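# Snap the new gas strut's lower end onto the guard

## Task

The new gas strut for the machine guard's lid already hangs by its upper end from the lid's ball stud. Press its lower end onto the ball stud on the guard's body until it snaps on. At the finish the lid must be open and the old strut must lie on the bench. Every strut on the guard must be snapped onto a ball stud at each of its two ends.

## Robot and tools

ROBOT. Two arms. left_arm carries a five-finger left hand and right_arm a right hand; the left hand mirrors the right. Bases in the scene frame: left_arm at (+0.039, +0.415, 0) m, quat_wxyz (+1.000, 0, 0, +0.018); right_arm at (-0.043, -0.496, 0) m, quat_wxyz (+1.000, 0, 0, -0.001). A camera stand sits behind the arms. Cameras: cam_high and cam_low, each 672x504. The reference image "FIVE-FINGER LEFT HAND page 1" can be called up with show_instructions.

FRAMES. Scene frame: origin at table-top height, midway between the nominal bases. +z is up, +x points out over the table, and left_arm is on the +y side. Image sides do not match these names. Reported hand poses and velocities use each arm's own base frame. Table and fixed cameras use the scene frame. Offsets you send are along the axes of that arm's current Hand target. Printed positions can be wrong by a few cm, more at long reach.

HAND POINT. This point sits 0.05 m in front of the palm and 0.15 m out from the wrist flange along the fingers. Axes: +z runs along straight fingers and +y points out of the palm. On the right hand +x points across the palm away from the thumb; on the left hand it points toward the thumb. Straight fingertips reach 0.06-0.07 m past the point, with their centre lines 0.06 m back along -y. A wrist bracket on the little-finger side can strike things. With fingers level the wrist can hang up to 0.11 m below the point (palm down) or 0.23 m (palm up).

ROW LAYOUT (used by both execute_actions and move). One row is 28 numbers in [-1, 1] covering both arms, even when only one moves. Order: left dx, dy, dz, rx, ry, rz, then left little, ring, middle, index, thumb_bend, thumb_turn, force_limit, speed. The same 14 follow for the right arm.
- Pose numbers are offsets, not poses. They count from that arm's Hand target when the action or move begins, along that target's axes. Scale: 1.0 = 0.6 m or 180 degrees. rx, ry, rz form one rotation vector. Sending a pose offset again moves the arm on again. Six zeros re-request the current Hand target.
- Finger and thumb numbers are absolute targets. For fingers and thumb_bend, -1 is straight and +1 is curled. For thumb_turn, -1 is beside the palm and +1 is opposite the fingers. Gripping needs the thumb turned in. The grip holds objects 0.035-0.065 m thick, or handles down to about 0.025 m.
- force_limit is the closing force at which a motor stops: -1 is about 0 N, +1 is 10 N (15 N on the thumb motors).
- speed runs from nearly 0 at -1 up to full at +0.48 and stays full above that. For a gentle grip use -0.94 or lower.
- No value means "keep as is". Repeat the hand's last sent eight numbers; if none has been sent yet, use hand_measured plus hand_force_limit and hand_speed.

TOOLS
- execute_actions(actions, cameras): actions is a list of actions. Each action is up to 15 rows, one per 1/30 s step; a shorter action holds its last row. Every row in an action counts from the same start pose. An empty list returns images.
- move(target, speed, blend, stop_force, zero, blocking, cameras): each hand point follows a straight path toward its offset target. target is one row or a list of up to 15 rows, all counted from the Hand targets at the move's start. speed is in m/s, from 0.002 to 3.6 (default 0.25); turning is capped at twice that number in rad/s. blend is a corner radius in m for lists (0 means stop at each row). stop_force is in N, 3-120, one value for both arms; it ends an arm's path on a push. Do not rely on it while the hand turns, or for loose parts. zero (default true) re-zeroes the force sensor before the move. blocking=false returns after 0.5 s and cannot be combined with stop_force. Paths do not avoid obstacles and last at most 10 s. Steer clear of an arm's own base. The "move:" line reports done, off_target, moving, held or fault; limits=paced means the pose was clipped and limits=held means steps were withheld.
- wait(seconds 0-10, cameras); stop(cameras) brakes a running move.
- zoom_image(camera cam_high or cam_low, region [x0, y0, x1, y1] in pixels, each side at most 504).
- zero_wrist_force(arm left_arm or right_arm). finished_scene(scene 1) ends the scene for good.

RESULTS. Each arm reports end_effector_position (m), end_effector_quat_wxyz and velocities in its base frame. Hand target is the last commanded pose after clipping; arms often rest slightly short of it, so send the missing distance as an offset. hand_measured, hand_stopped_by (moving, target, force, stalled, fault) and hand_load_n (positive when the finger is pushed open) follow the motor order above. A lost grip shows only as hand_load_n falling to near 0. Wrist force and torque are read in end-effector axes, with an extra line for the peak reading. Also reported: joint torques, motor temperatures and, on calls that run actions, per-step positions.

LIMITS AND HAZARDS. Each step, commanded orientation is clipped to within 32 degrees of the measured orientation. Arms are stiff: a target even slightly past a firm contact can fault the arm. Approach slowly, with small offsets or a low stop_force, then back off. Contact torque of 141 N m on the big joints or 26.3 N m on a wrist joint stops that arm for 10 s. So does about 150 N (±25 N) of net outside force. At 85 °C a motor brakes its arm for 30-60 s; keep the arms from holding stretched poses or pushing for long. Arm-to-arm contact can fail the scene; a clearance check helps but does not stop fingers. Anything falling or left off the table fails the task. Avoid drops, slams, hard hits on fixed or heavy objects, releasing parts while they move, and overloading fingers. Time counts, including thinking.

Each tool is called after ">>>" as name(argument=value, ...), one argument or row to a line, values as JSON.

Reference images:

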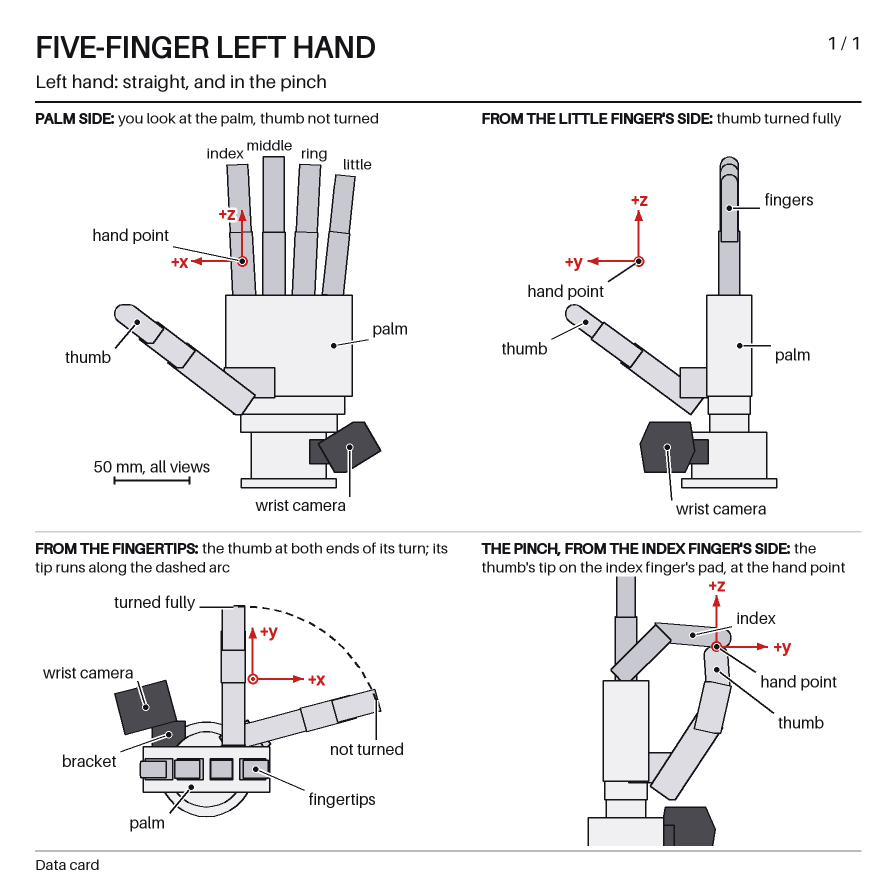

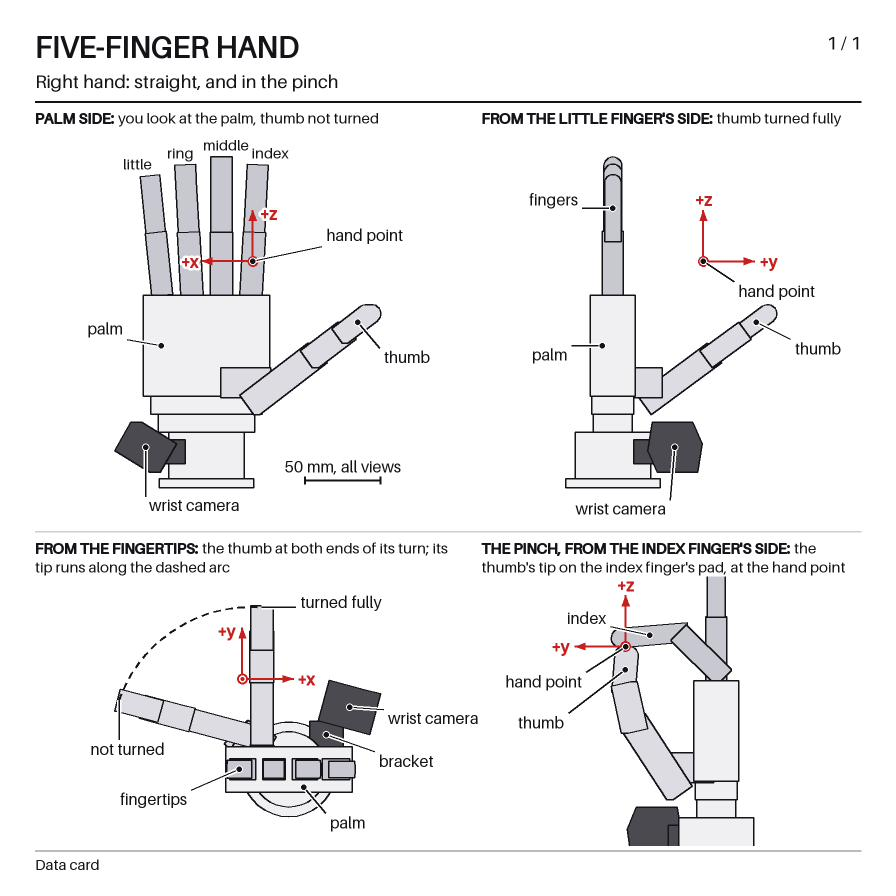

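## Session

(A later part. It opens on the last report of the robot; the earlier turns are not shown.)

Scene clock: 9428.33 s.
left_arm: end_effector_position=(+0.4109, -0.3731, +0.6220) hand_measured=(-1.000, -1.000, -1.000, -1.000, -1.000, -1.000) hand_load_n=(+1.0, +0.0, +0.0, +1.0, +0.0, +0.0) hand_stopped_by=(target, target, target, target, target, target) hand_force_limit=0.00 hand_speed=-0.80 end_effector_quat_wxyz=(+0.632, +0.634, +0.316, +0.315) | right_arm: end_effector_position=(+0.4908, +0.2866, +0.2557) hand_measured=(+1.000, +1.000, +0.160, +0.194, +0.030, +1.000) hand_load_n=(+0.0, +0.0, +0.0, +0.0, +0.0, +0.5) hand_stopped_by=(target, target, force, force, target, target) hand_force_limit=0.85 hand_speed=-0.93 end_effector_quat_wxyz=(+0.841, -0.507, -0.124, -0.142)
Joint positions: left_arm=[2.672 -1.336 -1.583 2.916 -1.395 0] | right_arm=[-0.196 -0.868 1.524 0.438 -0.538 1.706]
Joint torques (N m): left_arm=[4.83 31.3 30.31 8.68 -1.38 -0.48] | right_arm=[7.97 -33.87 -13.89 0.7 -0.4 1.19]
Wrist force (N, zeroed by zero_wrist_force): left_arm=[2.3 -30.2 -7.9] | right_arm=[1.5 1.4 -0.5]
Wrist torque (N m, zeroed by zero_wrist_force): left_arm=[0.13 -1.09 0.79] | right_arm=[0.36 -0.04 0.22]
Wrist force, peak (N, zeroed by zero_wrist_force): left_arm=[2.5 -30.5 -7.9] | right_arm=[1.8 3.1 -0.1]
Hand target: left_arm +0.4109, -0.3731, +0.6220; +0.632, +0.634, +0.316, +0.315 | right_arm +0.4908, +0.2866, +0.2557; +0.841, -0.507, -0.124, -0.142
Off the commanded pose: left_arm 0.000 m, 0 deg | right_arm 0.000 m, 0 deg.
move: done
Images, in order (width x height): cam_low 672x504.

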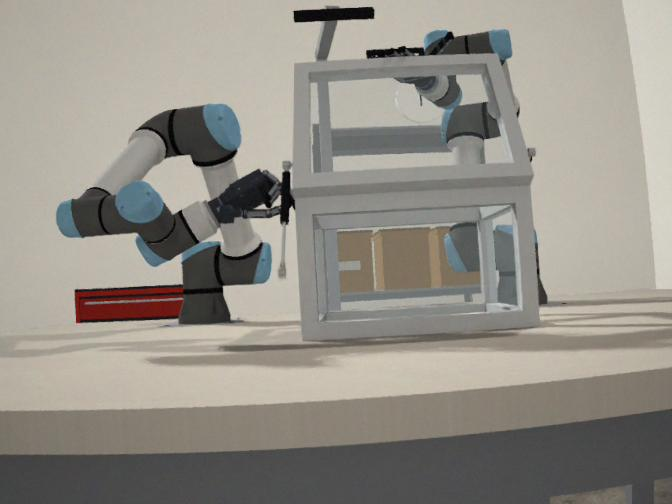

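>>> zoom_image(
  camera="cam_low",
  region=[225, 150, 345, 300],
)

>>> execute_actions(
  actions=[],
  cameras=["cam_high"],
)

>>> zoom_image(
  camera="cam_high",
  region=[160, 160, 270, 290],
)

Scaled by 3.360.

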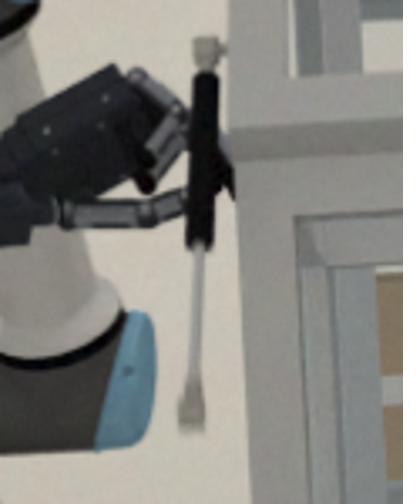

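Scene clock: 9481.03 s.
left_arm: end_effector_position=(+0.4109, -0.3731, +0.6220) hand_measured=(-1.000, -1.000, -1.000, -1.000, -1.000, -1.000) hand_load_n=(+1.0, +0.0, +0.0, +1.0, +0.0, +0.0) hand_stopped_by=(target, target, target, target, target, target) hand_force_limit=0.00 hand_speed=-0.80 end_effector_quat_wxyz=(+0.632, +0.634, +0.316, +0.315) | right_arm: end_effector_position=(+0.4908, +0.2866, +0.2557) hand_measured=(+1.000, +1.000, +0.160, +0.194, +0.030, +1.000) hand_load_n=(+0.0, +0.0, +0.0, +0.0, +0.0, +0.0) hand_stopped_by=(target, target, force, force, target, target) hand_force_limit=0.85 hand_speed=-0.93 end_effector_quat_wxyz=(+0.841, -0.507, -0.124, -0.142)
Joint positions: left_arm=[2.672 -1.336 -1.583 2.916 -1.395 0] | right_arm=[-0.196 -0.868 1.524 0.438 -0.538 1.706]
Joint velocities: within noise
Joint torques (N m): left_arm=[5.14 31.19 30.45 8.68 -1.44 -0.61] | right_arm=[-11.21 -50.69 -18.71 3.65 -3.08 0.11]
Motor temperatures (°C): left_arm=[19 20 19 34 27 30] | right_arm=[19 21 21 26 29 26]
Wrist force (N, zeroed by zero_wrist_force): left_arm=[2.3 -30.1 -8.0] | right_arm=[1.4 1.4 -0.6]
Wrist torque (N m, zeroed by zero_wrist_force): left_arm=[0.11 -1.10 0.80] | right_arm=[0.36 -0.02 0.21]
Wrist force, peak (N, zeroed by zero_wrist_force): left_arm=[2.2 -30.6 -8.1] | right_arm=[1.6 1.8 -0.6]
Hand target: left_arm +0.4109, -0.3731, +0.6220; +0.632, +0.634, +0.316, +0.315 | right_arm +0.4908, +0.2866, +0.2557; +0.841, -0.507, -0.124, -0.142
Off the commanded pose: left_arm 0.000 m, 0 deg | right_arm 0.000 m, 0 deg.
Images, in order (width x height): cam_high 672x504.

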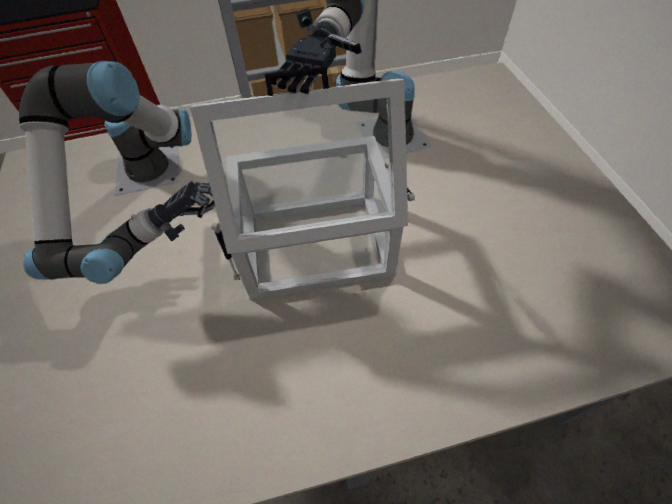

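Scaled by 3.877.

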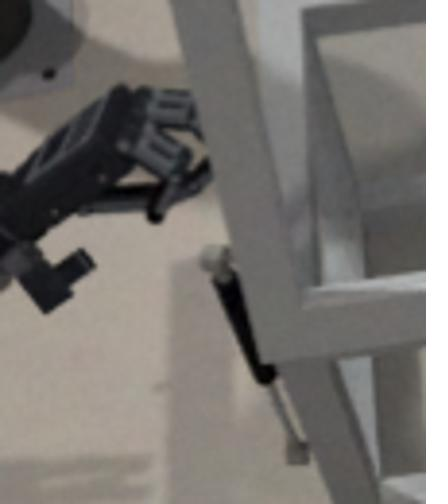

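>>> execute_actions(
  actions=[
    [[0,0,0,0,0,0,-1,-1,-1,-1,-1,-1,0,-0.8,0,-0.03,-0.08,0,0,0,1,1,-0.2,-0.1,-0.06,1,0.2,-0.6]],
    [[0,0,0,0,0,0,-1,-1,-1,-1,-1,-1,0,-0.8,0,-0.03,-0.05,0,0,0,1,1,-0.4,-0.2,-0.06,1,0.2,-0.6]],
  ],
  cameras=["all"],
)

>>> zoom_image(
  camera="cam_low",
  region=[272, 260, 312, 300],
)

Scene clock: 9515.03 s.
left_arm: end_effector_position=(+0.4109, -0.3731, +0.6220) hand_measured=(-1.000, -1.000, -1.000, -1.000, -1.000, -1.000) hand_load_n=(+1.0, +0.0, +0.0, +0.5, +0.0, +0.0) hand_stopped_by=(target, target, target, target, target, target) hand_force_limit=0.00 hand_speed=-0.80 end_effector_quat_wxyz=(+0.632, +0.634, +0.316, +0.315) | right_arm: end_effector_position=(+0.4827, +0.2013, +0.2497) hand_measured=(+1.000, +1.000, -0.400, -0.200, -0.060, +1.000) hand_load_n=(+0.0, +0.0, +0.0, -0.5, +0.0, +0.0) hand_stopped_by=(target, target, target, target, target, target) hand_force_limit=0.20 hand_speed=-0.60 end_effector_quat_wxyz=(+0.841, -0.507, -0.124, -0.142)
Joint positions: left_arm=[2.672 -1.336 -1.583 2.916 -1.395 0] | right_arm=[-0.367 -0.92 1.582 0.215 -0.633 1.964]
Joint torques (N m): left_arm=[5.01 31.5 30.98 8.82 -1.35 -0.64] | right_arm=[-12.12 -27.63 -20.14 0.55 -2.72 1.45]
Wrist force (N, zeroed by zero_wrist_force): left_arm=[2.3 -30.0 -8.0] | right_arm=[1.5 1.3 -0.7]
Wrist torque (N m, zeroed by zero_wrist_force): left_arm=[0.13 -1.10 0.80] | right_arm=[0.34 -0.07 0.23]
Wrist force, peak (N, zeroed by zero_wrist_force): left_arm=[2.3 -30.5 -8.1] | right_arm=[0.4 5.2 9.9]
Hand target: left_arm +0.4109, -0.3731, +0.6220; +0.632, +0.634, +0.316, +0.315 | right_arm +0.4827, +0.2013, +0.2497; +0.841, -0.507, -0.124, -0.142
Off the commanded pose: left_arm 0.000 m, 0 deg | right_arm 0.000 m, 0 deg.
Step readings (end_effector_position of left_arm | right_arm):
0: (+0.4109, -0.3731, +0.6220) | (+0.4908, +0.2866, +0.2557)
1: (+0.4109, -0.3731, +0.6220) | (+0.4909, +0.2857, +0.2557)
2: (+0.4109, -0.3731, +0.6220) | (+0.4913, +0.2762, +0.2546)
4: (+0.4109, -0.3731, +0.6220) | (+0.4909, +0.2467, +0.2499)
8: (+0.4109, -0.3731, +0.6220) | (+0.4871, +0.2333, +0.2481)
15: (+0.4109, -0.3731, +0.6220) | (+0.4873, +0.2361, +0.2487)
16: (+0.4109, -0.3731, +0.6220) | (+0.4873, +0.2357, +0.2487)
17: (+0.4109, -0.3731, +0.6220) | (+0.4866, +0.2271, +0.2489)
19: (+0.4109, -0.3731, +0.6220) | (+0.4843, +0.2065, +0.2494)
23: (+0.4109, -0.3731, +0.6220) | (+0.4824, +0.1996, +0.2497)
30: (+0.4109, -0.3731, +0.6220) | (+0.4827, +0.2014, +0.2497)

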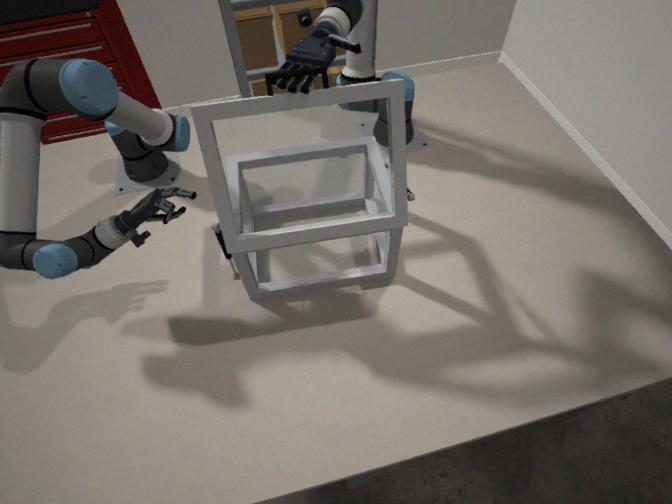

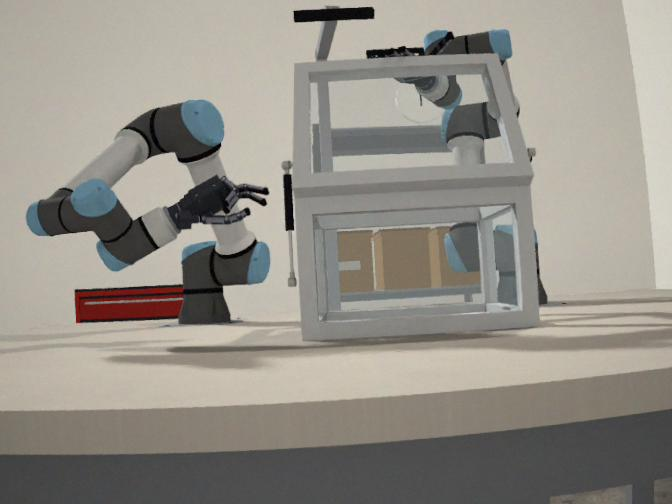

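Scaled by 12.600.

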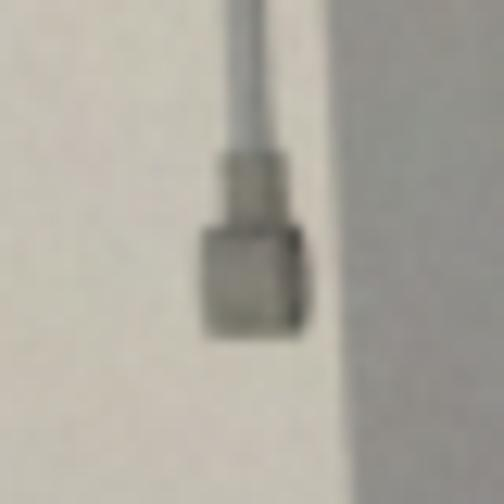

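>>> move(
  target=[
    [0,0,0,0,0,0,-1,-1,-1,-1,-1,-1,0,-0.8,0.1215,0.1173,-0.1022,0.1650,-0.2808,-0.2705,1,1,-0.4,-0.2,-0.06,1,0.1,-0.6],
    [0,0,0,0,0,0,-1,-1,-1,-1,-1,-1,0,-0.8,0.1408,0.2175,-0.0212,0.1650,-0.2808,-0.2705,1,1,-0.4,-0.2,-0.06,1,0.1,-0.6],
  ],
  speed=0.15,
  blend=0.01,
)

Scene clock: 9536.07 s.
left_arm: end_effector_position=(+0.4109, -0.3731, +0.6220) hand_measured=(-1.000, -1.000, -1.000, -1.000, -1.000, -1.000) hand_load_n=(+1.0, +0.0, +0.0, +0.5, +0.0, +0.0) hand_stopped_by=(target, target, target, target, target, target) hand_force_limit=0.00 hand_speed=-0.80 end_effector_quat_wxyz=(+0.632, +0.634, +0.316, +0.315) | right_arm: end_effector_position=(+0.6096, +0.2385, +0.1670) hand_measured=(+1.000, +1.000, -0.400, -0.200, -0.060, +1.000) hand_load_n=(+0.0, -0.5, +0.0, +0.0, +0.0, +0.0) hand_stopped_by=(target, target, target, target, target, target) hand_force_limit=0.10 hand_speed=-0.60 end_effector_quat_wxyz=(+0.677, -0.206, -0.676, -0.206)
Joint positions: left_arm=[2.672 -1.336 -1.583 2.916 -1.395 0] | right_arm=[-0.108 -0.44 0.558 -0.117 -1.087 1.571]
Joint torques (N m): left_arm=[4.89 30.87 30.58 8.79 -1.28 -0.55] | right_arm=[-9.7 -63.56 -16.35 -0.42 -0.12 -0.62]
Wrist force (N, zeroed by zero_wrist_force): left_arm=[2.4 -30.4 -8.0] | right_arm=[1.5 3.3 -0.6]
Wrist torque (N m, zeroed by zero_wrist_force): left_arm=[0.09 -1.10 0.81] | right_arm=[0.54 -0.03 0.16]
Wrist force, peak (N, zeroed by zero_wrist_force): left_arm=[2.3 -30.6 -8.0] | right_arm=[1.3 5.2 0.0]
Hand target: left_arm +0.4109, -0.3731, +0.6220; +0.632, +0.634, +0.316, +0.315 | right_arm +0.6096, +0.2384, +0.1670; +0.677, -0.206, -0.676, -0.206
Off the commanded pose: left_arm 0.000 m, 0 deg | right_arm 0.000 m, 0 deg.
move: done

>>> move(
  target=[0,0,0,0,0,0,-1,-1,-1,-1,-1,-1,0,-0.8,0,0.0833,0,0,0,0,1,1,-0.4,-0.2,-0.06,1,0.1,-0.6],
  speed=0.05,
)

>>> execute_actions(
  actions=[
    [[0,0,0,0,0,0,-1,-1,-1,-1,-1,-1,0,-0.8,0,0,0,0,0,0,1,1,-0.4,0.5,-0.06,1,-0.5,-0.86]],
    [[0,0,0,0,0,0,-1,-1,-1,-1,-1,-1,0,-0.8,0,0,0,0,0,0,1,1,-0.4,0.5,-0.06,1,-0.5,-0.86]],
    [[0,0,0,0,0,0,-1,-1,-1,-1,-1,-1,0,-0.8,0,0,0,0,0,0,1,1,-0.4,0.5,-0.06,1,-0.5,-0.86]],
    [[0,0,0,0,0,0,-1,-1,-1,-1,-1,-1,0,-0.8,0,0,0,0,0,0,1,1,-0.4,0.5,-0.06,1,-0.5,-0.86]],
    [[0,0,0,0,0,0,-1,-1,-1,-1,-1,-1,0,-0.8,0,0,0,0,0,0,1,1,-0.4,0.5,-0.06,1,-0.5,-0.86]],
    [[0,0,0,0,0,0,-1,-1,-1,-1,-1,-1,0,-0.8,0,0,0,0,0,0,1,1,-0.4,0.5,-0.06,1,-0.5,-0.86]],
  ],
  cameras=["cam_low","cam_high"],
)

>>> zoom_image(
  camera="cam_high",
  region=[200, 220, 260, 280],
)

Scene clock: 9548.87 s.
left_arm: end_effector_position=(+0.4109, -0.3731, +0.6220) hand_measured=(-1.000, -1.000, -1.000, -1.000, -1.000, -1.000) hand_load_n=(+1.0, +0.0, +0.0, +0.5, +0.0, +0.0) hand_stopped_by=(target, target, target, target, target, target) hand_force_limit=0.00 hand_speed=-0.80 end_effector_quat_wxyz=(+0.632, +0.634, +0.316, +0.315) | right_arm: end_effector_position=(+0.6373, +0.2799, +0.1669) hand_measured=(+1.000, +1.000, -0.400, -0.200, -0.060, +1.000) hand_load_n=(+0.0, +0.0, +0.0, +0.0, +0.0, +0.0) hand_stopped_by=(target, target, target, target, target, target) hand_force_limit=0.10 hand_speed=-0.60 end_effector_quat_wxyz=(+0.677, -0.207, -0.676, -0.206)
Joint positions: left_arm=[2.672 -1.336 -1.583 2.916 -1.395 0] | right_arm=[-0.053 -0.203 0.077 0.127 -1.031 1.571]
Joint torques (N m): left_arm=[5.15 31.73 30.93 8.74 -1.28 -0.57] | right_arm=[2.87 -70.58 -10.46 -0.34 0.09 -1.05]
Wrist force (N, zeroed by zero_wrist_force): left_arm=[2.2 -30.2 -8.0] | right_arm=[1.8 3.3 -0.4]
Wrist torque (N m, zeroed by zero_wrist_force): left_arm=[0.09 -1.08 0.80] | right_arm=[0.51 -0.04 0.15]
Wrist force, peak (N, zeroed by zero_wrist_force): left_arm=[2.1 -30.5 -8.2] | right_arm=[1.6 4.0 -0.2]
Hand target: left_arm +0.4109, -0.3731, +0.6220; +0.632, +0.634, +0.316, +0.315 | right_arm +0.6375, +0.2799, +0.1670; +0.677, -0.206, -0.676, -0.206
Off the commanded pose: left_arm 0.000 m, 0 deg | right_arm 0.000 m, 0 deg.
move: done

Scene clock: 9552.07 s.
left_arm: end_effector_position=(+0.4109, -0.3731, +0.6220) hand_measured=(-1.000, -1.000, -1.000, -1.000, -1.000, -1.000) hand_load_n=(+1.0, +0.0, +0.5, +0.5, +0.0, +0.0) hand_stopped_by=(target, target, target, target, target, target) hand_force_limit=0.00 hand_speed=-0.80 end_effector_quat_wxyz=(+0.632, +0.634, +0.316, +0.315) | right_arm: end_effector_position=(+0.6375, +0.2799, +0.1670) hand_measured=(+1.000, +1.000, -0.400, +0.148, -0.060, +1.000) hand_load_n=(+0.0, +0.0, +0.0, +4.5, +1.5, +0.0) hand_stopped_by=(target, target, target, force, target, target) hand_force_limit=-0.50 hand_speed=-0.86 end_effector_quat_wxyz=(+0.677, -0.206, -0.676, -0.206)
Joint positions: left_arm=[2.672 -1.336 -1.583 2.916 -1.395 0] | right_arm=[-0.053 -0.187 0.045 0.144 -1.032 1.571]
Joint torques (N m): left_arm=[4.88 31.91 30.77 8.67 -1.38 -0.56] | right_arm=[13.08 -49.34 -24.63 3.12 -1.87 -1.37]
Wrist force (N, zeroed by zero_wrist_force): left_arm=[2.3 -30.4 -7.9] | right_arm=[1.5 3.5 -0.8]
Wrist torque (N m, zeroed by zero_wrist_force): left_arm=[0.10 -1.10 0.80] | right_arm=[0.56 -0.02 0.15]
Wrist force, peak (N, zeroed by zero_wrist_force): left_arm=[2.2 -30.5 -8.0] | right_arm=[1.8 3.6 -0.5]
Hand target: left_arm +0.4109, -0.3731, +0.6220; +0.632, +0.634, +0.316, +0.315 | right_arm +0.6375, +0.2799, +0.1670; +0.677, -0.206, -0.676, -0.206
Off the commanded pose: left_arm 0.000 m, 0 deg | right_arm 0.000 m, 0 deg.
Step readings (end_effector_position of left_arm | right_arm):
0: (+0.4109, -0.3731, +0.6220) | (+0.6373, +0.2799, +0.1669)
1: (+0.4109, -0.3731, +0.6220) | (+0.6373, +0.2799, +0.1669)
2: (+0.4109, -0.3731, +0.6220) | (+0.6373, +0.2799, +0.1669)
4: (+0.4109, -0.3731, +0.6220) | (+0.6374, +0.2799, +0.1670)
8: (+0.4109, -0.3731, +0.6220) | (+0.6374, +0.2799, +0.1670)
15: (+0.4109, -0.3731, +0.6220) | (+0.6375, +0.2799, +0.1670)
16: (+0.4109, -0.3731, +0.6220) | (+0.6375, +0.2799, +0.1670)
17: (+0.4109, -0.3731, +0.6220) | (+0.6375, +0.2799, +0.1670)
19: (+0.4109, -0.3731, +0.6220) | (+0.6375, +0.2799, +0.1670)
23: (+0.4109, -0.3731, +0.6220) | (+0.6375, +0.2799, +0.1670)
30: (+0.4109, -0.3731, +0.6220) | (+0.6375, +0.2799, +0.1670)
31: (+0.4109, -0.3731, +0.6220) | (+0.6375, +0.2799, +0.1670)
32: (+0.4109, -0.3731, +0.6220) | (+0.6375, +0.2799, +0.1670)
34: (+0.4109, -0.3731, +0.6220) | (+0.6375, +0.2799, +0.1670)
38: (+0.4109, -0.3731, +0.6220) | (+0.6375, +0.2799, +0.1670)
45: (+0.4109, -0.3731, +0.6220) | (+0.6375, +0.2799, +0.1670)
46: (+0.4109, -0.3731, +0.6220) | (+0.6375, +0.2799, +0.1670)
47: (+0.4109, -0.3731, +0.6220) | (+0.6375, +0.2799, +0.1670)
49: (+0.4109, -0.3731, +0.6220) | (+0.6375, +0.2799, +0.1670)
53: (+0.4109, -0.3731, +0.6220) | (+0.6375, +0.2799, +0.1670)
60: (+0.4109, -0.3731, +0.6220) | (+0.6375, +0.2799, +0.1670)
61: (+0.4109, -0.3731, +0.6220) | (+0.6375, +0.2799, +0.1670)
62: (+0.4109, -0.3731, +0.6220) | (+0.6375, +0.2799, +0.1670)
64: (+0.4109, -0.3731, +0.6220) | (+0.6375, +0.2799, +0.1670)
68: (+0.4109, -0.3731, +0.6220) | (+0.6375, +0.2799, +0.1670)
75: (+0.4109, -0.3731, +0.6220) | (+0.6375, +0.2799, +0.1670)
76: (+0.4109, -0.3731, +0.6220) | (+0.6375, +0.2799, +0.1670)
77: (+0.4109, -0.3731, +0.6220) | (+0.6375, +0.2799, +0.1670)
79: (+0.4109, -0.3731, +0.6220) | (+0.6375, +0.2799, +0.1670)
83: (+0.4109, -0.3731, +0.6220) | (+0.6375, +0.2799, +0.1670)
90: (+0.4109, -0.3731, +0.6220) | (+0.6375, +0.2799, +0.1670)

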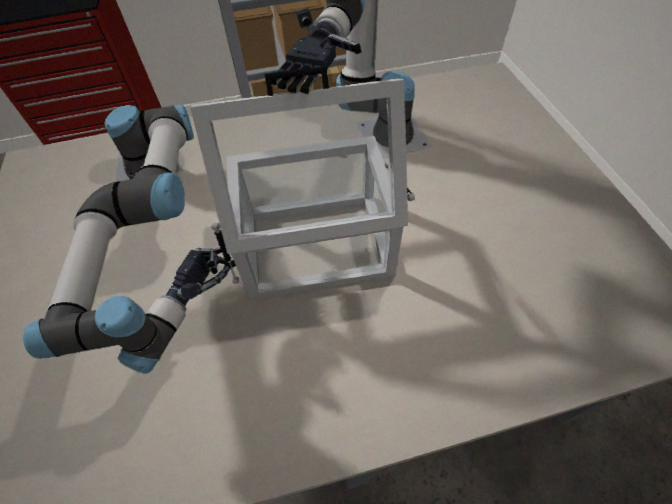

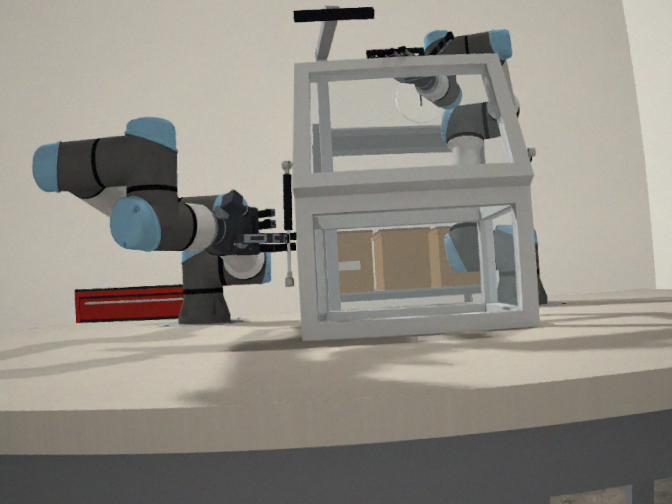

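Scaled by 8.400.

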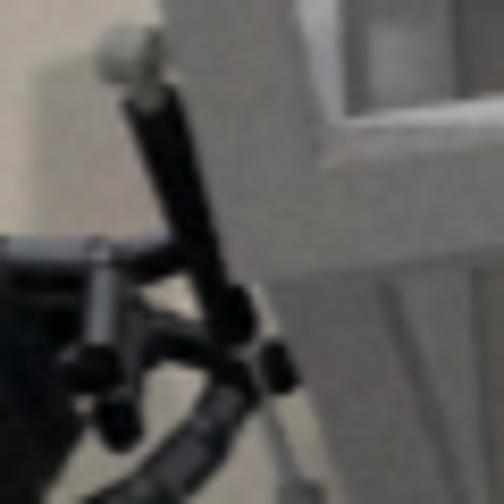

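>>> execute_actions(
  actions=[
    [[0,0,0,0,0,0,-1,-1,-1,-1,-1,-1,0,-0.8,0,0,0,0,0,0,1,1,-0.4,0.6,-0.06,1,0.5,-0.93]],
    [[0,0,0,0,0,0,-1,-1,-1,-1,-1,-1,0,-0.8,0,0,0,0,0,0,1,1,-0.4,0.6,-0.06,1,0.5,-0.93]],
  ],
)

>>> move(
  target=[
    [0,0,0,0,0,0,-1,-1,-1,-1,-1,-1,0,-0.8,0,-0.0144,-0.0083,0,0,0,1,1,-0.4,0.6,-0.06,1,0.5,-0.93],
    [0,0,0,0,0,0,-1,-1,-1,-1,-1,-1,0,-0.8,0,-0.03175,-0.01833,-0.0556,0,0,1,1,-0.4,0.6,-0.06,1,0.5,-0.93],
  ],
  speed=0.03,
  blend=0.003,
  cameras=["cam_low","cam_high"],
)

>>> zoom_image(
  camera="cam_low",
  region=[225, 210, 315, 300],
)

>>> zoom_image(
  camera="cam_high",
  region=[190, 220, 250, 280],
)

Scene clock: 9561.80 s.
left_arm: end_effector_position=(+0.4109, -0.3731, +0.6220) hand_measured=(-1.000, -1.000, -1.000, -1.000, -1.000, -1.000) hand_load_n=(+1.0, +0.0, +0.0, +0.5, +0.0, +0.0) hand_stopped_by=(target, target, target, target, target, target) hand_force_limit=0.00 hand_speed=-0.80 end_effector_quat_wxyz=(+0.632, +0.634, +0.316, +0.315) | right_arm: end_effector_position=(+0.6375, +0.2799, +0.1670) hand_measured=(+1.000, +1.000, -0.400, +0.160, -0.060, +1.000) hand_load_n=(+0.0, +0.0, +0.0, +10.0, +3.0, +0.0) hand_stopped_by=(target, target, target, force, target, target) hand_force_limit=0.50 hand_speed=-0.93 end_effector_quat_wxyz=(+0.677, -0.206, -0.676, -0.206)
Joint positions: left_arm=[2.672 -1.336 -1.583 2.916 -1.395 0] | right_arm=[-0.053 -0.187 0.045 0.144 -1.032 1.571]
Joint torques (N m): left_arm=[4.83 31.96 30.44 8.73 -1.31 -0.6] | right_arm=[11.51 -49.14 -24.9 3.15 -1.74 -1.39]
Wrist force (N, zeroed by zero_wrist_force): left_arm=[2.2 -30.3 -8.1] | right_arm=[1.5 3.4 -0.8]
Wrist torque (N m, zeroed by zero_wrist_force): left_arm=[0.14 -1.08 0.79] | right_arm=[0.53 0.02 0.15]
Wrist force, peak (N, zeroed by zero_wrist_force): left_arm=[2.3 -30.5 -8.0] | right_arm=[1.7 3.6 -1.0]
Hand target: left_arm +0.4109, -0.3731, +0.6220; +0.632, +0.634, +0.316, +0.315 | right_arm +0.6375, +0.2799, +0.1670; +0.677, -0.206, -0.676, -0.206
Off the commanded pose: left_arm 0.000 m, 0 deg | right_arm 0.000 m, 0 deg.
Step readings (end_effector_position of left_arm | right_arm):
0: (+0.4109, -0.3731, +0.6220) | (+0.6375, +0.2799, +0.1670)
1: (+0.4109, -0.3731, +0.6220) | (+0.6375, +0.2799, +0.1670)
2: (+0.4109, -0.3731, +0.6220) | (+0.6375, +0.2799, +0.1670)
4: (+0.4109, -0.3731, +0.6220) | (+0.6375, +0.2799, +0.1670)
8: (+0.4109, -0.3731, +0.6220) | (+0.6375, +0.2799, +0.1670)
15: (+0.4109, -0.3731, +0.6220) | (+0.6375, +0.2799, +0.1670)
16: (+0.4109, -0.3731, +0.6220) | (+0.6375, +0.2799, +0.1670)
17: (+0.4109, -0.3731, +0.6220) | (+0.6375, +0.2799, +0.1670)
19: (+0.4109, -0.3731, +0.6220) | (+0.6375, +0.2799, +0.1670)
23: (+0.4109, -0.3731, +0.6220) | (+0.6375, +0.2799, +0.1670)
30: (+0.4109, -0.3731, +0.6220) | (+0.6375, +0.2799, +0.1670)

Scene clock: 9565.33 s.
left_arm: end_effector_position=(+0.4109, -0.3731, +0.6220) hand_measured=(-1.000, -1.000, -1.000, -1.000, -1.000, -1.000) hand_load_n=(+1.0, +0.0, +0.0, +0.5, +0.0, +0.0) hand_stopped_by=(target, target, target, target, target, target) hand_force_limit=0.00 hand_speed=-0.80 end_effector_quat_wxyz=(+0.632, +0.634, +0.316, +0.315) | right_arm: end_effector_position=(+0.6361, +0.2579, +0.1671) hand_measured=(+1.000, +1.000, -0.400, +0.160, -0.060, +1.000) hand_load_n=(+0.0, +0.0, +0.0, +7.0, +3.0, -3.5) hand_stopped_by=(target, target, target, force, target, target) hand_force_limit=0.50 hand_speed=-0.93 end_effector_quat_wxyz=(+0.656, -0.265, -0.655, -0.265)
Joint positions: left_arm=[2.672 -1.336 -1.583 2.916 -1.395 0] | right_arm=[-0.12 -0.481 0.639 -0.157 -0.924 1.571]
Joint torques (N m): left_arm=[4.99 31.76 30.71 8.74 -1.36 -0.64] | right_arm=[0.58 -44.19 -25.59 2.45 -1.67 1.69]
Wrist force (N, zeroed by zero_wrist_force): left_arm=[1.6 -30.2 -7.7] | right_arm=[7.0 4.3 0.4]
Wrist torque (N m, zeroed by zero_wrist_force): left_arm=[0.08 -1.09 0.77] | right_arm=[0.60 -0.07 0.21]
Wrist force, peak (N, zeroed by zero_wrist_force): left_arm=[1.7 -30.9 -7.3] | right_arm=[9.7 4.1 0.3]
Hand target: left_arm +0.4109, -0.3731, +0.6220; +0.632, +0.634, +0.316, +0.315 | right_arm +0.6360, +0.2580, +0.1670; +0.656, -0.265, -0.655, -0.264
Off the commanded pose: left_arm 0.000 m, 0 deg | right_arm 0.000 m, 0 deg.
move: done

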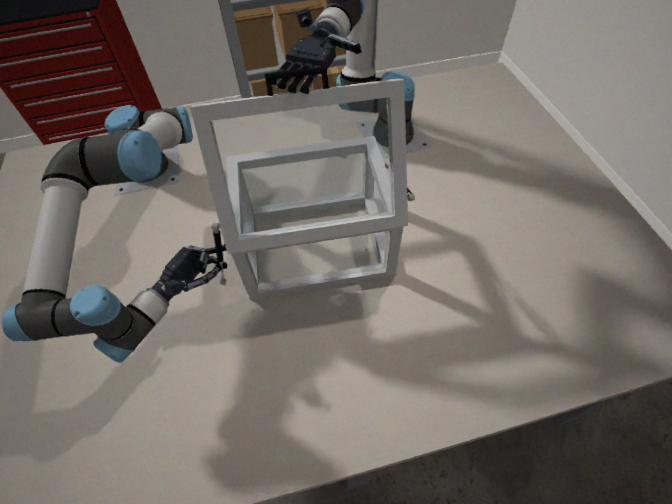

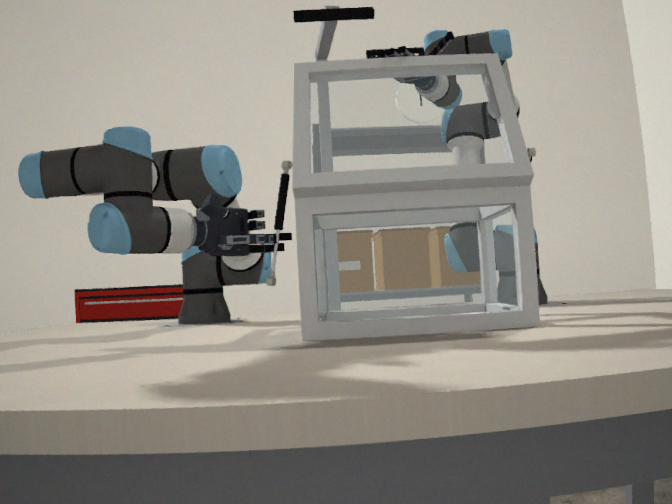

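Scaled by 5.600.

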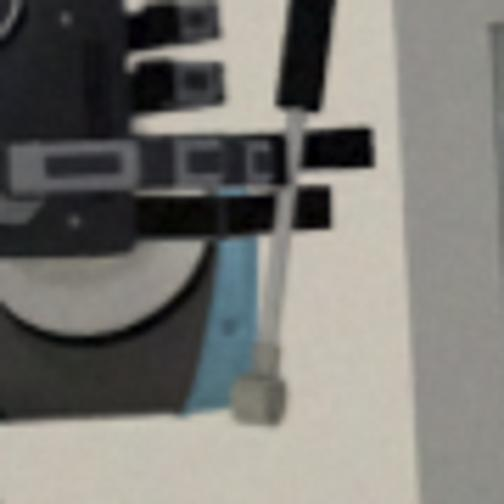

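Scaled by 8.400.

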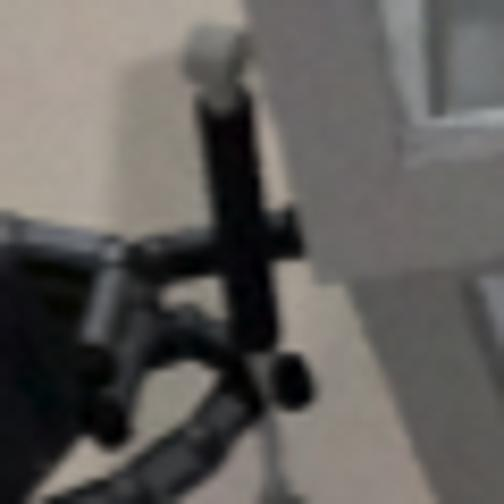

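>>> execute_actions(
  actions=[
    [[0,0,0,0,0,0,-1,-1,-1,-1,-1,-1,0,-0.8,0,0,0,0,0,0,1,1,0.5,0.62,-0.06,1,0.2,-0.86]],
    [[0,0,0,0,0,0,-1,-1,-1,-1,-1,-1,0,-0.8,0,0,0,0,0,0,1,1,0.5,0.62,-0.06,1,0.2,-0.86]],
    [[0,0,0,0,0,0,-1,-1,-1,-1,-1,-1,0,-0.8,0,0,0,0,0,0,1,1,0.5,0.62,-0.06,1,0.2,-0.86]],
    [[0,0,0,0,0,0,-1,-1,-1,-1,-1,-1,0,-0.8,0,0,0,0,0,0,1,1,0.5,0.62,-0.06,1,0.2,-0.86]],
    [[0,0,0,0,0,0,-1,-1,-1,-1,-1,-1,0,-0.8,0,0,0,0,0,0,1,1,0.5,0.62,-0.06,1,0.2,-0.86]],
    [[0,0,0,0,0,0,-1,-1,-1,-1,-1,-1,0,-0.8,0,0,0,0,0,0,1,1,0.5,0.62,-0.06,1,0.2,-0.86]],
    [[0,0,0,0,0,0,-1,-1,-1,-1,-1,-1,0,-0.8,0,0,0,0,0,0,1,1,0.5,0.62,-0.06,1,0.2,-0.86]],
  ],
)

>>> move(
  target=[0,0,0,0,0,0,-1,-1,-1,-1,-1,-1,0,-0.8,0,0,0,-0.1556,0,0,1,1,0.5,0.62,-0.06,1,0.2,-0.86],
  speed=0.08,
  cameras=["cam_low","cam_high"],
)

>>> zoom_image(
  camera="cam_high",
  region=[190, 220, 250, 280],
)

>>> zoom_image(
  camera="cam_low",
  region=[255, 262, 291, 298],
)

Scene clock: 9580.10 s.
left_arm: end_effector_position=(+0.4109, -0.3731, +0.6220) hand_measured=(-1.000, -1.000, -1.000, -1.000, -1.000, -1.000) hand_load_n=(+0.5, +0.0, +0.0, +0.5, +0.0, +0.0) hand_stopped_by=(target, target, target, target, target, target) hand_force_limit=0.00 hand_speed=-0.80 end_effector_quat_wxyz=(+0.632, +0.634, +0.316, +0.315) | right_arm: end_effector_position=(+0.6360, +0.2580, +0.1670) hand_measured=(+1.000, +1.000, +0.116, +0.160, -0.060, +1.000) hand_load_n=(+0.0, +0.0, +9.5, +3.5, +4.5, -4.5) hand_stopped_by=(target, target, force, force, target, target) hand_force_limit=0.20 hand_speed=-0.86 end_effector_quat_wxyz=(+0.656, -0.265, -0.655, -0.264)
Joint positions: left_arm=[2.672 -1.336 -1.583 2.916 -1.395 0] | right_arm=[-0.12 -0.48 0.638 -0.156 -0.924 1.571]
Joint torques (N m): left_arm=[5.2 31.8 30.59 8.8 -1.32 -0.62] | right_arm=[10.66 -43.51 -21.13 1.21 -0.67 1.26]
Wrist force (N, zeroed by zero_wrist_force): left_arm=[1.5 -30.4 -7.2] | right_arm=[7.8 3.9 1.7]
Wrist torque (N m, zeroed by zero_wrist_force): left_arm=[0.09 -1.08 0.76] | right_arm=[0.55 -0.22 0.17]
Wrist force, peak (N, zeroed by zero_wrist_force): left_arm=[1.7 -30.7 -7.6] | right_arm=[8.4 4.0 1.8]
Hand target: left_arm +0.4109, -0.3731, +0.6220; +0.632, +0.634, +0.316, +0.315 | right_arm +0.6360, +0.2580, +0.1670; +0.656, -0.265, -0.655, -0.264
Off the commanded pose: left_arm 0.000 m, 0 deg | right_arm 0.000 m, 0 deg.
Step readings (end_effector_position of left_arm | right_arm):
0: (+0.4109, -0.3731, +0.6220) | (+0.6360, +0.2580, +0.1670)
1: (+0.4109, -0.3731, +0.6220) | (+0.6360, +0.2580, +0.1670)
2: (+0.4109, -0.3731, +0.6220) | (+0.6360, +0.2580, +0.1670)
4: (+0.4109, -0.3731, +0.6220) | (+0.6360, +0.2580, +0.1670)
8: (+0.4109, -0.3731, +0.6220) | (+0.6360, +0.2580, +0.1670)
15: (+0.4109, -0.3731, +0.6220) | (+0.6360, +0.2580, +0.1670)
16: (+0.4109, -0.3731, +0.6220) | (+0.6360, +0.2580, +0.1670)
17: (+0.4109, -0.3731, +0.6220) | (+0.6360, +0.2580, +0.1670)
19: (+0.4109, -0.3731, +0.6220) | (+0.6360, +0.2580, +0.1670)
23: (+0.4109, -0.3731, +0.6220) | (+0.6360, +0.2580, +0.1670)
30: (+0.4109, -0.3731, +0.6220) | (+0.6360, +0.2580, +0.1670)
31: (+0.4109, -0.3731, +0.6220) | (+0.6360, +0.2580, +0.1670)
32: (+0.4109, -0.3731, +0.6220) | (+0.6360, +0.2580, +0.1670)
34: (+0.4109, -0.3731, +0.6220) | (+0.6360, +0.2580, +0.1670)
38: (+0.4109, -0.3731, +0.6220) | (+0.6360, +0.2580, +0.1670)
45: (+0.4109, -0.3731, +0.6220) | (+0.6360, +0.2580, +0.1670)
46: (+0.4109, -0.3731, +0.6220) | (+0.6360, +0.2580, +0.1670)
47: (+0.4109, -0.3731, +0.6220) | (+0.6360, +0.2580, +0.1670)
49: (+0.4109, -0.3731, +0.6220) | (+0.6360, +0.2580, +0.1670)
53: (+0.4109, -0.3731, +0.6220) | (+0.6360, +0.2580, +0.1670)
60: (+0.4109, -0.3731, +0.6220) | (+0.6360, +0.2580, +0.1670)
61: (+0.4109, -0.3731, +0.6220) | (+0.6360, +0.2580, +0.1670)
62: (+0.4109, -0.3731, +0.6220) | (+0.6360, +0.2580, +0.1670)
64: (+0.4109, -0.3731, +0.6220) | (+0.6360, +0.2580, +0.1670)
68: (+0.4109, -0.3731, +0.6220) | (+0.6360, +0.2580, +0.1670)
75: (+0.4109, -0.3731, +0.6220) | (+0.6360, +0.2580, +0.1670)
76: (+0.4109, -0.3731, +0.6220) | (+0.6360, +0.2580, +0.1670)
77: (+0.4109, -0.3731, +0.6220) | (+0.6360, +0.2580, +0.1670)
79: (+0.4109, -0.3731, +0.6220) | (+0.6360, +0.2580, +0.1670)
83: (+0.4109, -0.3731, +0.6220) | (+0.6360, +0.2580, +0.1670)
90: (+0.4109, -0.3731, +0.6220) | (+0.6360, +0.2580, +0.1670)
91: (+0.4109, -0.3731, +0.6220) | (+0.6360, +0.2580, +0.1670)
92: (+0.4109, -0.3731, +0.6220) | (+0.6360, +0.2580, +0.1670)
94: (+0.4109, -0.3731, +0.6220) | (+0.6360, +0.2580, +0.1670)
98: (+0.4109, -0.3731, +0.6220) | (+0.6360, +0.2580, +0.1670)
105: (+0.4109, -0.3731, +0.6220) | (+0.6360, +0.2580, +0.1670)

Scene clock: 9583.47 s.
left_arm: end_effector_position=(+0.4109, -0.3731, +0.6220) hand_measured=(-1.000, -1.000, -1.000, -1.000, -1.000, -1.000) hand_load_n=(+1.0, +0.0, +0.0, +1.0, +0.5, +0.0) hand_stopped_by=(target, target, target, target, target, target) hand_force_limit=0.00 hand_speed=-0.80 end_effector_quat_wxyz=(+0.632, +0.634, +0.316, +0.315) | right_arm: end_effector_position=(+0.6360, +0.2579, +0.1671) hand_measured=(+1.000, +1.000, +0.116, +0.160, -0.062, +1.000) hand_load_n=(+0.0, +0.0, +13.0, +2.5, +5.5, -4.5) hand_stopped_by=(target, target, force, force, target, target) hand_force_limit=0.20 hand_speed=-0.86 end_effector_quat_wxyz=(+0.573, -0.416, -0.572, -0.415) end_effector_velocity=(-0.001, +0.000, +0.001) end_effector_angular_velocity=(+0.000, +0.003, +0.005)
Joint positions: left_arm=[2.672 -1.336 -1.583 2.916 -1.395 0] | right_arm=[-0.203 -0.815 1.276 -0.46 -0.518 1.571]
Joint velocities: left_arm=[within noise] | right_arm=[0 0.001 -0.004 0.005 -0.005 0]
Joint torques (N m): left_arm=[4.86 32.34 31.24 8.83 -1.29 -0.69] | right_arm=[1.21 -34.19 -22.95 2.6 -2.25 2.26]
Wrist force (N, zeroed by zero_wrist_force): left_arm=[2.0 -30.0 -7.7] | right_arm=[4.9 2.9 1.8]
Wrist torque (N m, zeroed by zero_wrist_force): left_arm=[0.09 -1.10 0.79] | right_arm=[0.56 -0.28 0.12]
Wrist force, peak (N, zeroed by zero_wrist_force): left_arm=[1.7 -30.6 -7.5] | right_arm=[9.0 4.0 1.9]
Hand target: left_arm +0.4109, -0.3731, +0.6220; +0.632, +0.634, +0.316, +0.315 | right_arm +0.6360, +0.2580, +0.1670; +0.573, -0.416, -0.572, -0.415
Off the commanded pose: left_arm 0.000 m, 0 deg | right_arm 0.000 m, 0 deg.
move: done

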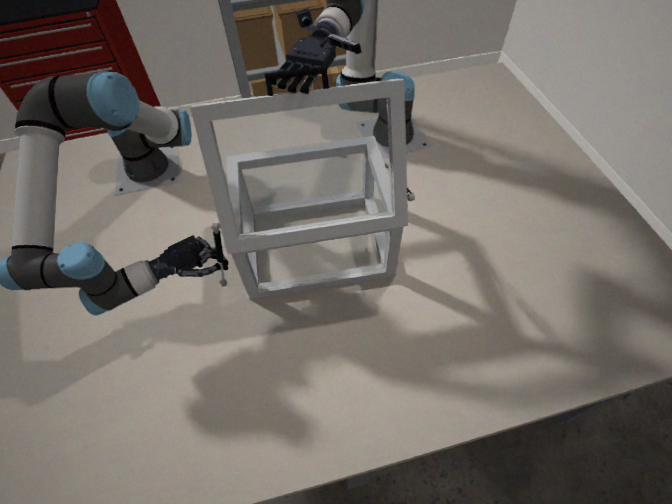

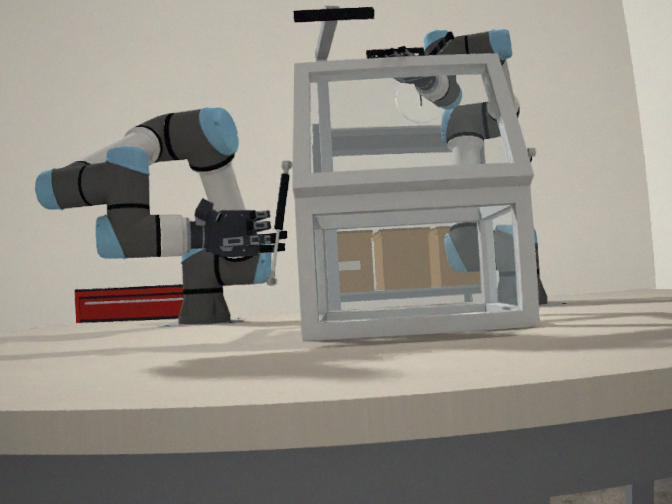

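Scaled by 8.400.

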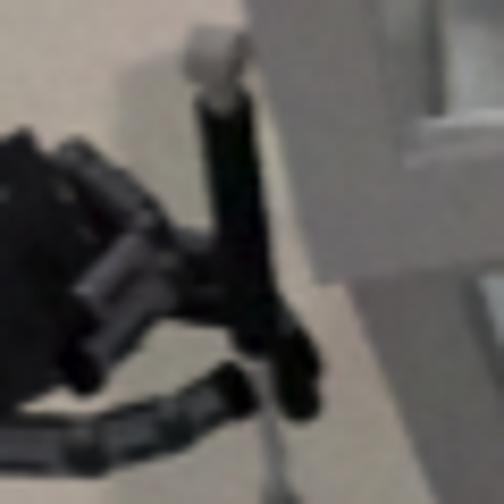

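Scaled by 14.000.

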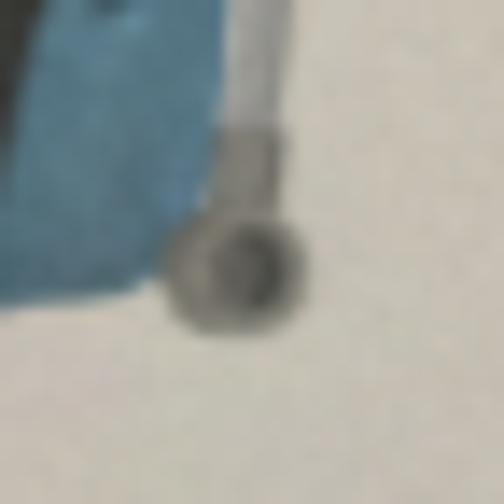

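>>> execute_actions(
  actions=[
    [[0,0,0,0,0,0,-1,-1,-1,-1,-1,-1,0,-0.8,0,0,0,0,0,0,1,1,0.09,0.135,-0.06,1,0.2,-0.9]],
    [[0,0,0,0,0,0,-1,-1,-1,-1,-1,-1,0,-0.8,0,0,0,0,0,0,1,1,0.09,0.135,-0.06,1,0.2,-0.9]],
  ],
)

>>> move(
  target=[
    [0,0,0,0,0,0,-1,-1,-1,-1,-1,-1,0,-0.8,0,0.0067,0,0,0,0,1,1,0.09,0.135,-0.06,1,0.2,-0.9],
    [0,0,0,0,0,0,-1,-1,-1,-1,-1,-1,0,-0.8,0,0.0067,0,-0.2333,0,0,1,1,0.09,0.135,-0.06,1,0.2,-0.9],
  ],
  speed=0.1,
  cameras=["cam_low","cam_high"],
)

>>> zoom_image(
  camera="cam_high",
  region=[190, 220, 250, 280],
)

>>> zoom_image(
  camera="cam_low",
  region=[255, 262, 291, 298],
)

Scene clock: 9600.40 s.
left_arm: end_effector_position=(+0.4109, -0.3731, +0.6220) hand_measured=(-1.000, -1.000, -1.000, -1.000, -1.000, -1.000) hand_load_n=(+1.0, +0.0, +0.0, +0.5, +0.0, +0.0) hand_stopped_by=(target, target, target, target, target, target) hand_force_limit=0.00 hand_speed=-0.80 end_effector_quat_wxyz=(+0.632, +0.634, +0.316, +0.315) | right_arm: end_effector_position=(+0.6360, +0.2580, +0.1670) hand_measured=(+1.000, +1.000, +0.090, +0.134, -0.060, +1.000) hand_load_n=(+0.0, +0.0, +3.0, +0.0, +1.5, -1.0) hand_stopped_by=(target, target, target, target, target, target) hand_force_limit=0.20 hand_speed=-0.90 end_effector_quat_wxyz=(+0.573, -0.416, -0.572, -0.415)
Joint positions: left_arm=[2.672 -1.336 -1.583 2.916 -1.395 0] | right_arm=[-0.202 -0.815 1.275 -0.459 -0.518 1.571]
Joint torques (N m): left_arm=[4.91 31.71 30.27 8.73 -1.27 -0.74] | right_arm=[10.65 -44.35 -22.76 2.34 1.22 1.14]
Wrist force (N, zeroed by zero_wrist_force): left_arm=[2.3 -29.9 -7.9] | right_arm=[2.5 3.2 0.3]
Wrist torque (N m, zeroed by zero_wrist_force): left_arm=[0.12 -1.09 0.80] | right_arm=[0.55 -0.08 0.15]
Wrist force, peak (N, zeroed by zero_wrist_force): left_arm=[2.5 -30.5 -8.0] | right_arm=[6.4 3.0 1.8]
Hand target: left_arm +0.4109, -0.3731, +0.6220; +0.632, +0.634, +0.316, +0.315 | right_arm +0.6360, +0.2580, +0.1670; +0.573, -0.416, -0.572, -0.415
Off the commanded pose: left_arm 0.000 m, 0 deg | right_arm 0.000 m, 0 deg.
Step readings (end_effector_position of left_arm | right_arm):
0: (+0.4109, -0.3731, +0.6220) | (+0.6360, +0.2580, +0.1670)
1: (+0.4109, -0.3731, +0.6220) | (+0.6360, +0.2580, +0.1670)
2: (+0.4109, -0.3731, +0.6220) | (+0.6360, +0.2580, +0.1670)
4: (+0.4109, -0.3731, +0.6220) | (+0.6360, +0.2580, +0.1670)
8: (+0.4109, -0.3731, +0.6220) | (+0.6360, +0.2580, +0.1670)
15: (+0.4109, -0.3731, +0.6220) | (+0.6360, +0.2580, +0.1670)
16: (+0.4109, -0.3731, +0.6220) | (+0.6360, +0.2580, +0.1670)
17: (+0.4109, -0.3731, +0.6220) | (+0.6360, +0.2580, +0.1670)
19: (+0.4109, -0.3731, +0.6220) | (+0.6360, +0.2580, +0.1670)
23: (+0.4109, -0.3731, +0.6220) | (+0.6360, +0.2580, +0.1670)
30: (+0.4109, -0.3731, +0.6220) | (+0.6360, +0.2580, +0.1670)

Scene clock: 9605.03 s.
left_arm: end_effector_position=(+0.4109, -0.3731, +0.6220) hand_measured=(-1.000, -1.000, -1.000, -1.000, -1.000, -1.000) hand_load_n=(+0.5, +0.0, +0.0, +1.0, +0.0, +0.0) hand_stopped_by=(target, target, target, target, target, target) hand_force_limit=0.00 hand_speed=-0.80 end_effector_quat_wxyz=(+0.632, +0.634, +0.316, +0.315) | right_arm: end_effector_position=(+0.6397, +0.2594, +0.1670) hand_measured=(+1.000, +1.000, +0.090, +0.134, -0.060, +1.000) hand_load_n=(+0.0, +0.0, +0.0, +0.0, +0.5, +0.0) hand_stopped_by=(target, target, target, target, target, target) hand_force_limit=0.20 hand_speed=-0.90 end_effector_quat_wxyz=(-0.386, +0.593, +0.385, +0.592)
Joint positions: left_arm=[2.672 -1.336 -1.583 2.916 -1.395 0] | right_arm=[-0.164 -1.16 1.867 -0.705 0.253 1.571]
Joint torques (N m): left_arm=[5.14 32.57 30.52 8.85 -1.34 -0.74] | right_arm=[-13.97 -21.65 -22.62 0.57 -0.57 0.99]
Wrist force (N, zeroed by zero_wrist_force): left_arm=[2.4 -30.0 -7.8] | right_arm=[1.8 3.2 -0.3]
Wrist torque (N m, zeroed by zero_wrist_force): left_arm=[0.10 -1.08 0.80] | right_arm=[0.55 -0.06 0.10]
Wrist force, peak (N, zeroed by zero_wrist_force): left_arm=[2.6 -30.5 -8.1] | right_arm=[3.5 3.2 0.1]
Hand target: left_arm +0.4109, -0.3731, +0.6220; +0.632, +0.634, +0.316, +0.315 | right_arm +0.6398, +0.2592, +0.1670; -0.386, +0.593, +0.385, +0.592
Off the commanded pose: left_arm 0.000 m, 0 deg | right_arm 0.000 m, 0 deg.
move: done

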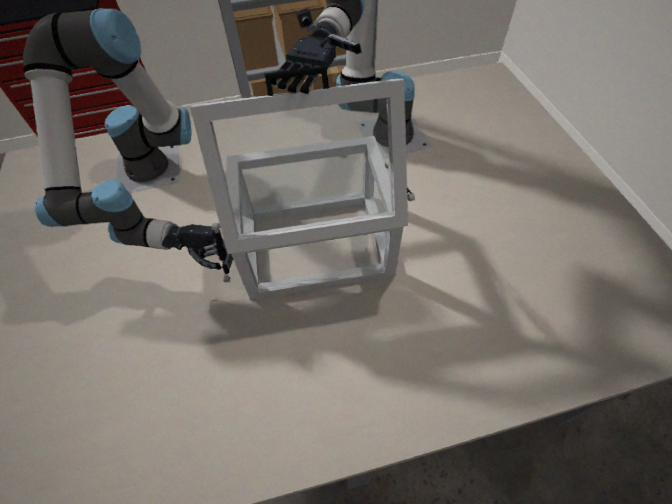

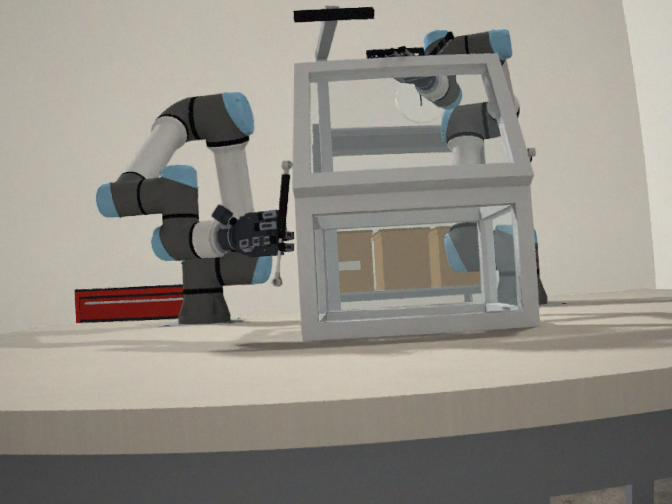

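Scaled by 8.400.

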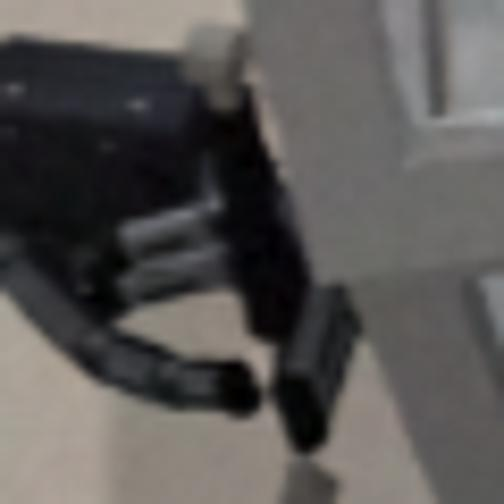

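Scaled by 14.000.

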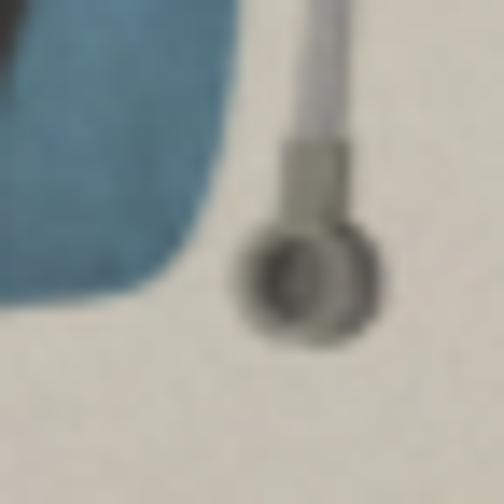

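>>> zoom_image(
  camera="cam_low",
  region=[235, 215, 305, 285],
)

Scaled by 7.200.

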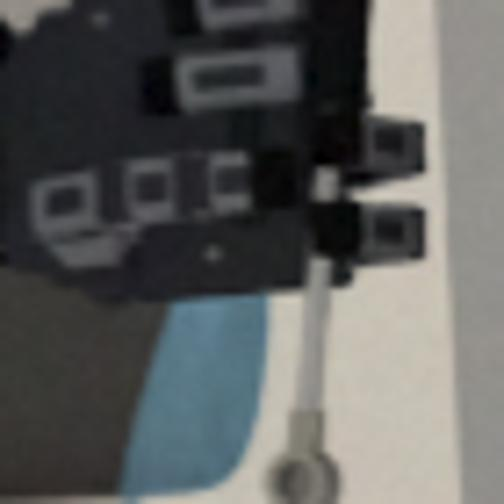

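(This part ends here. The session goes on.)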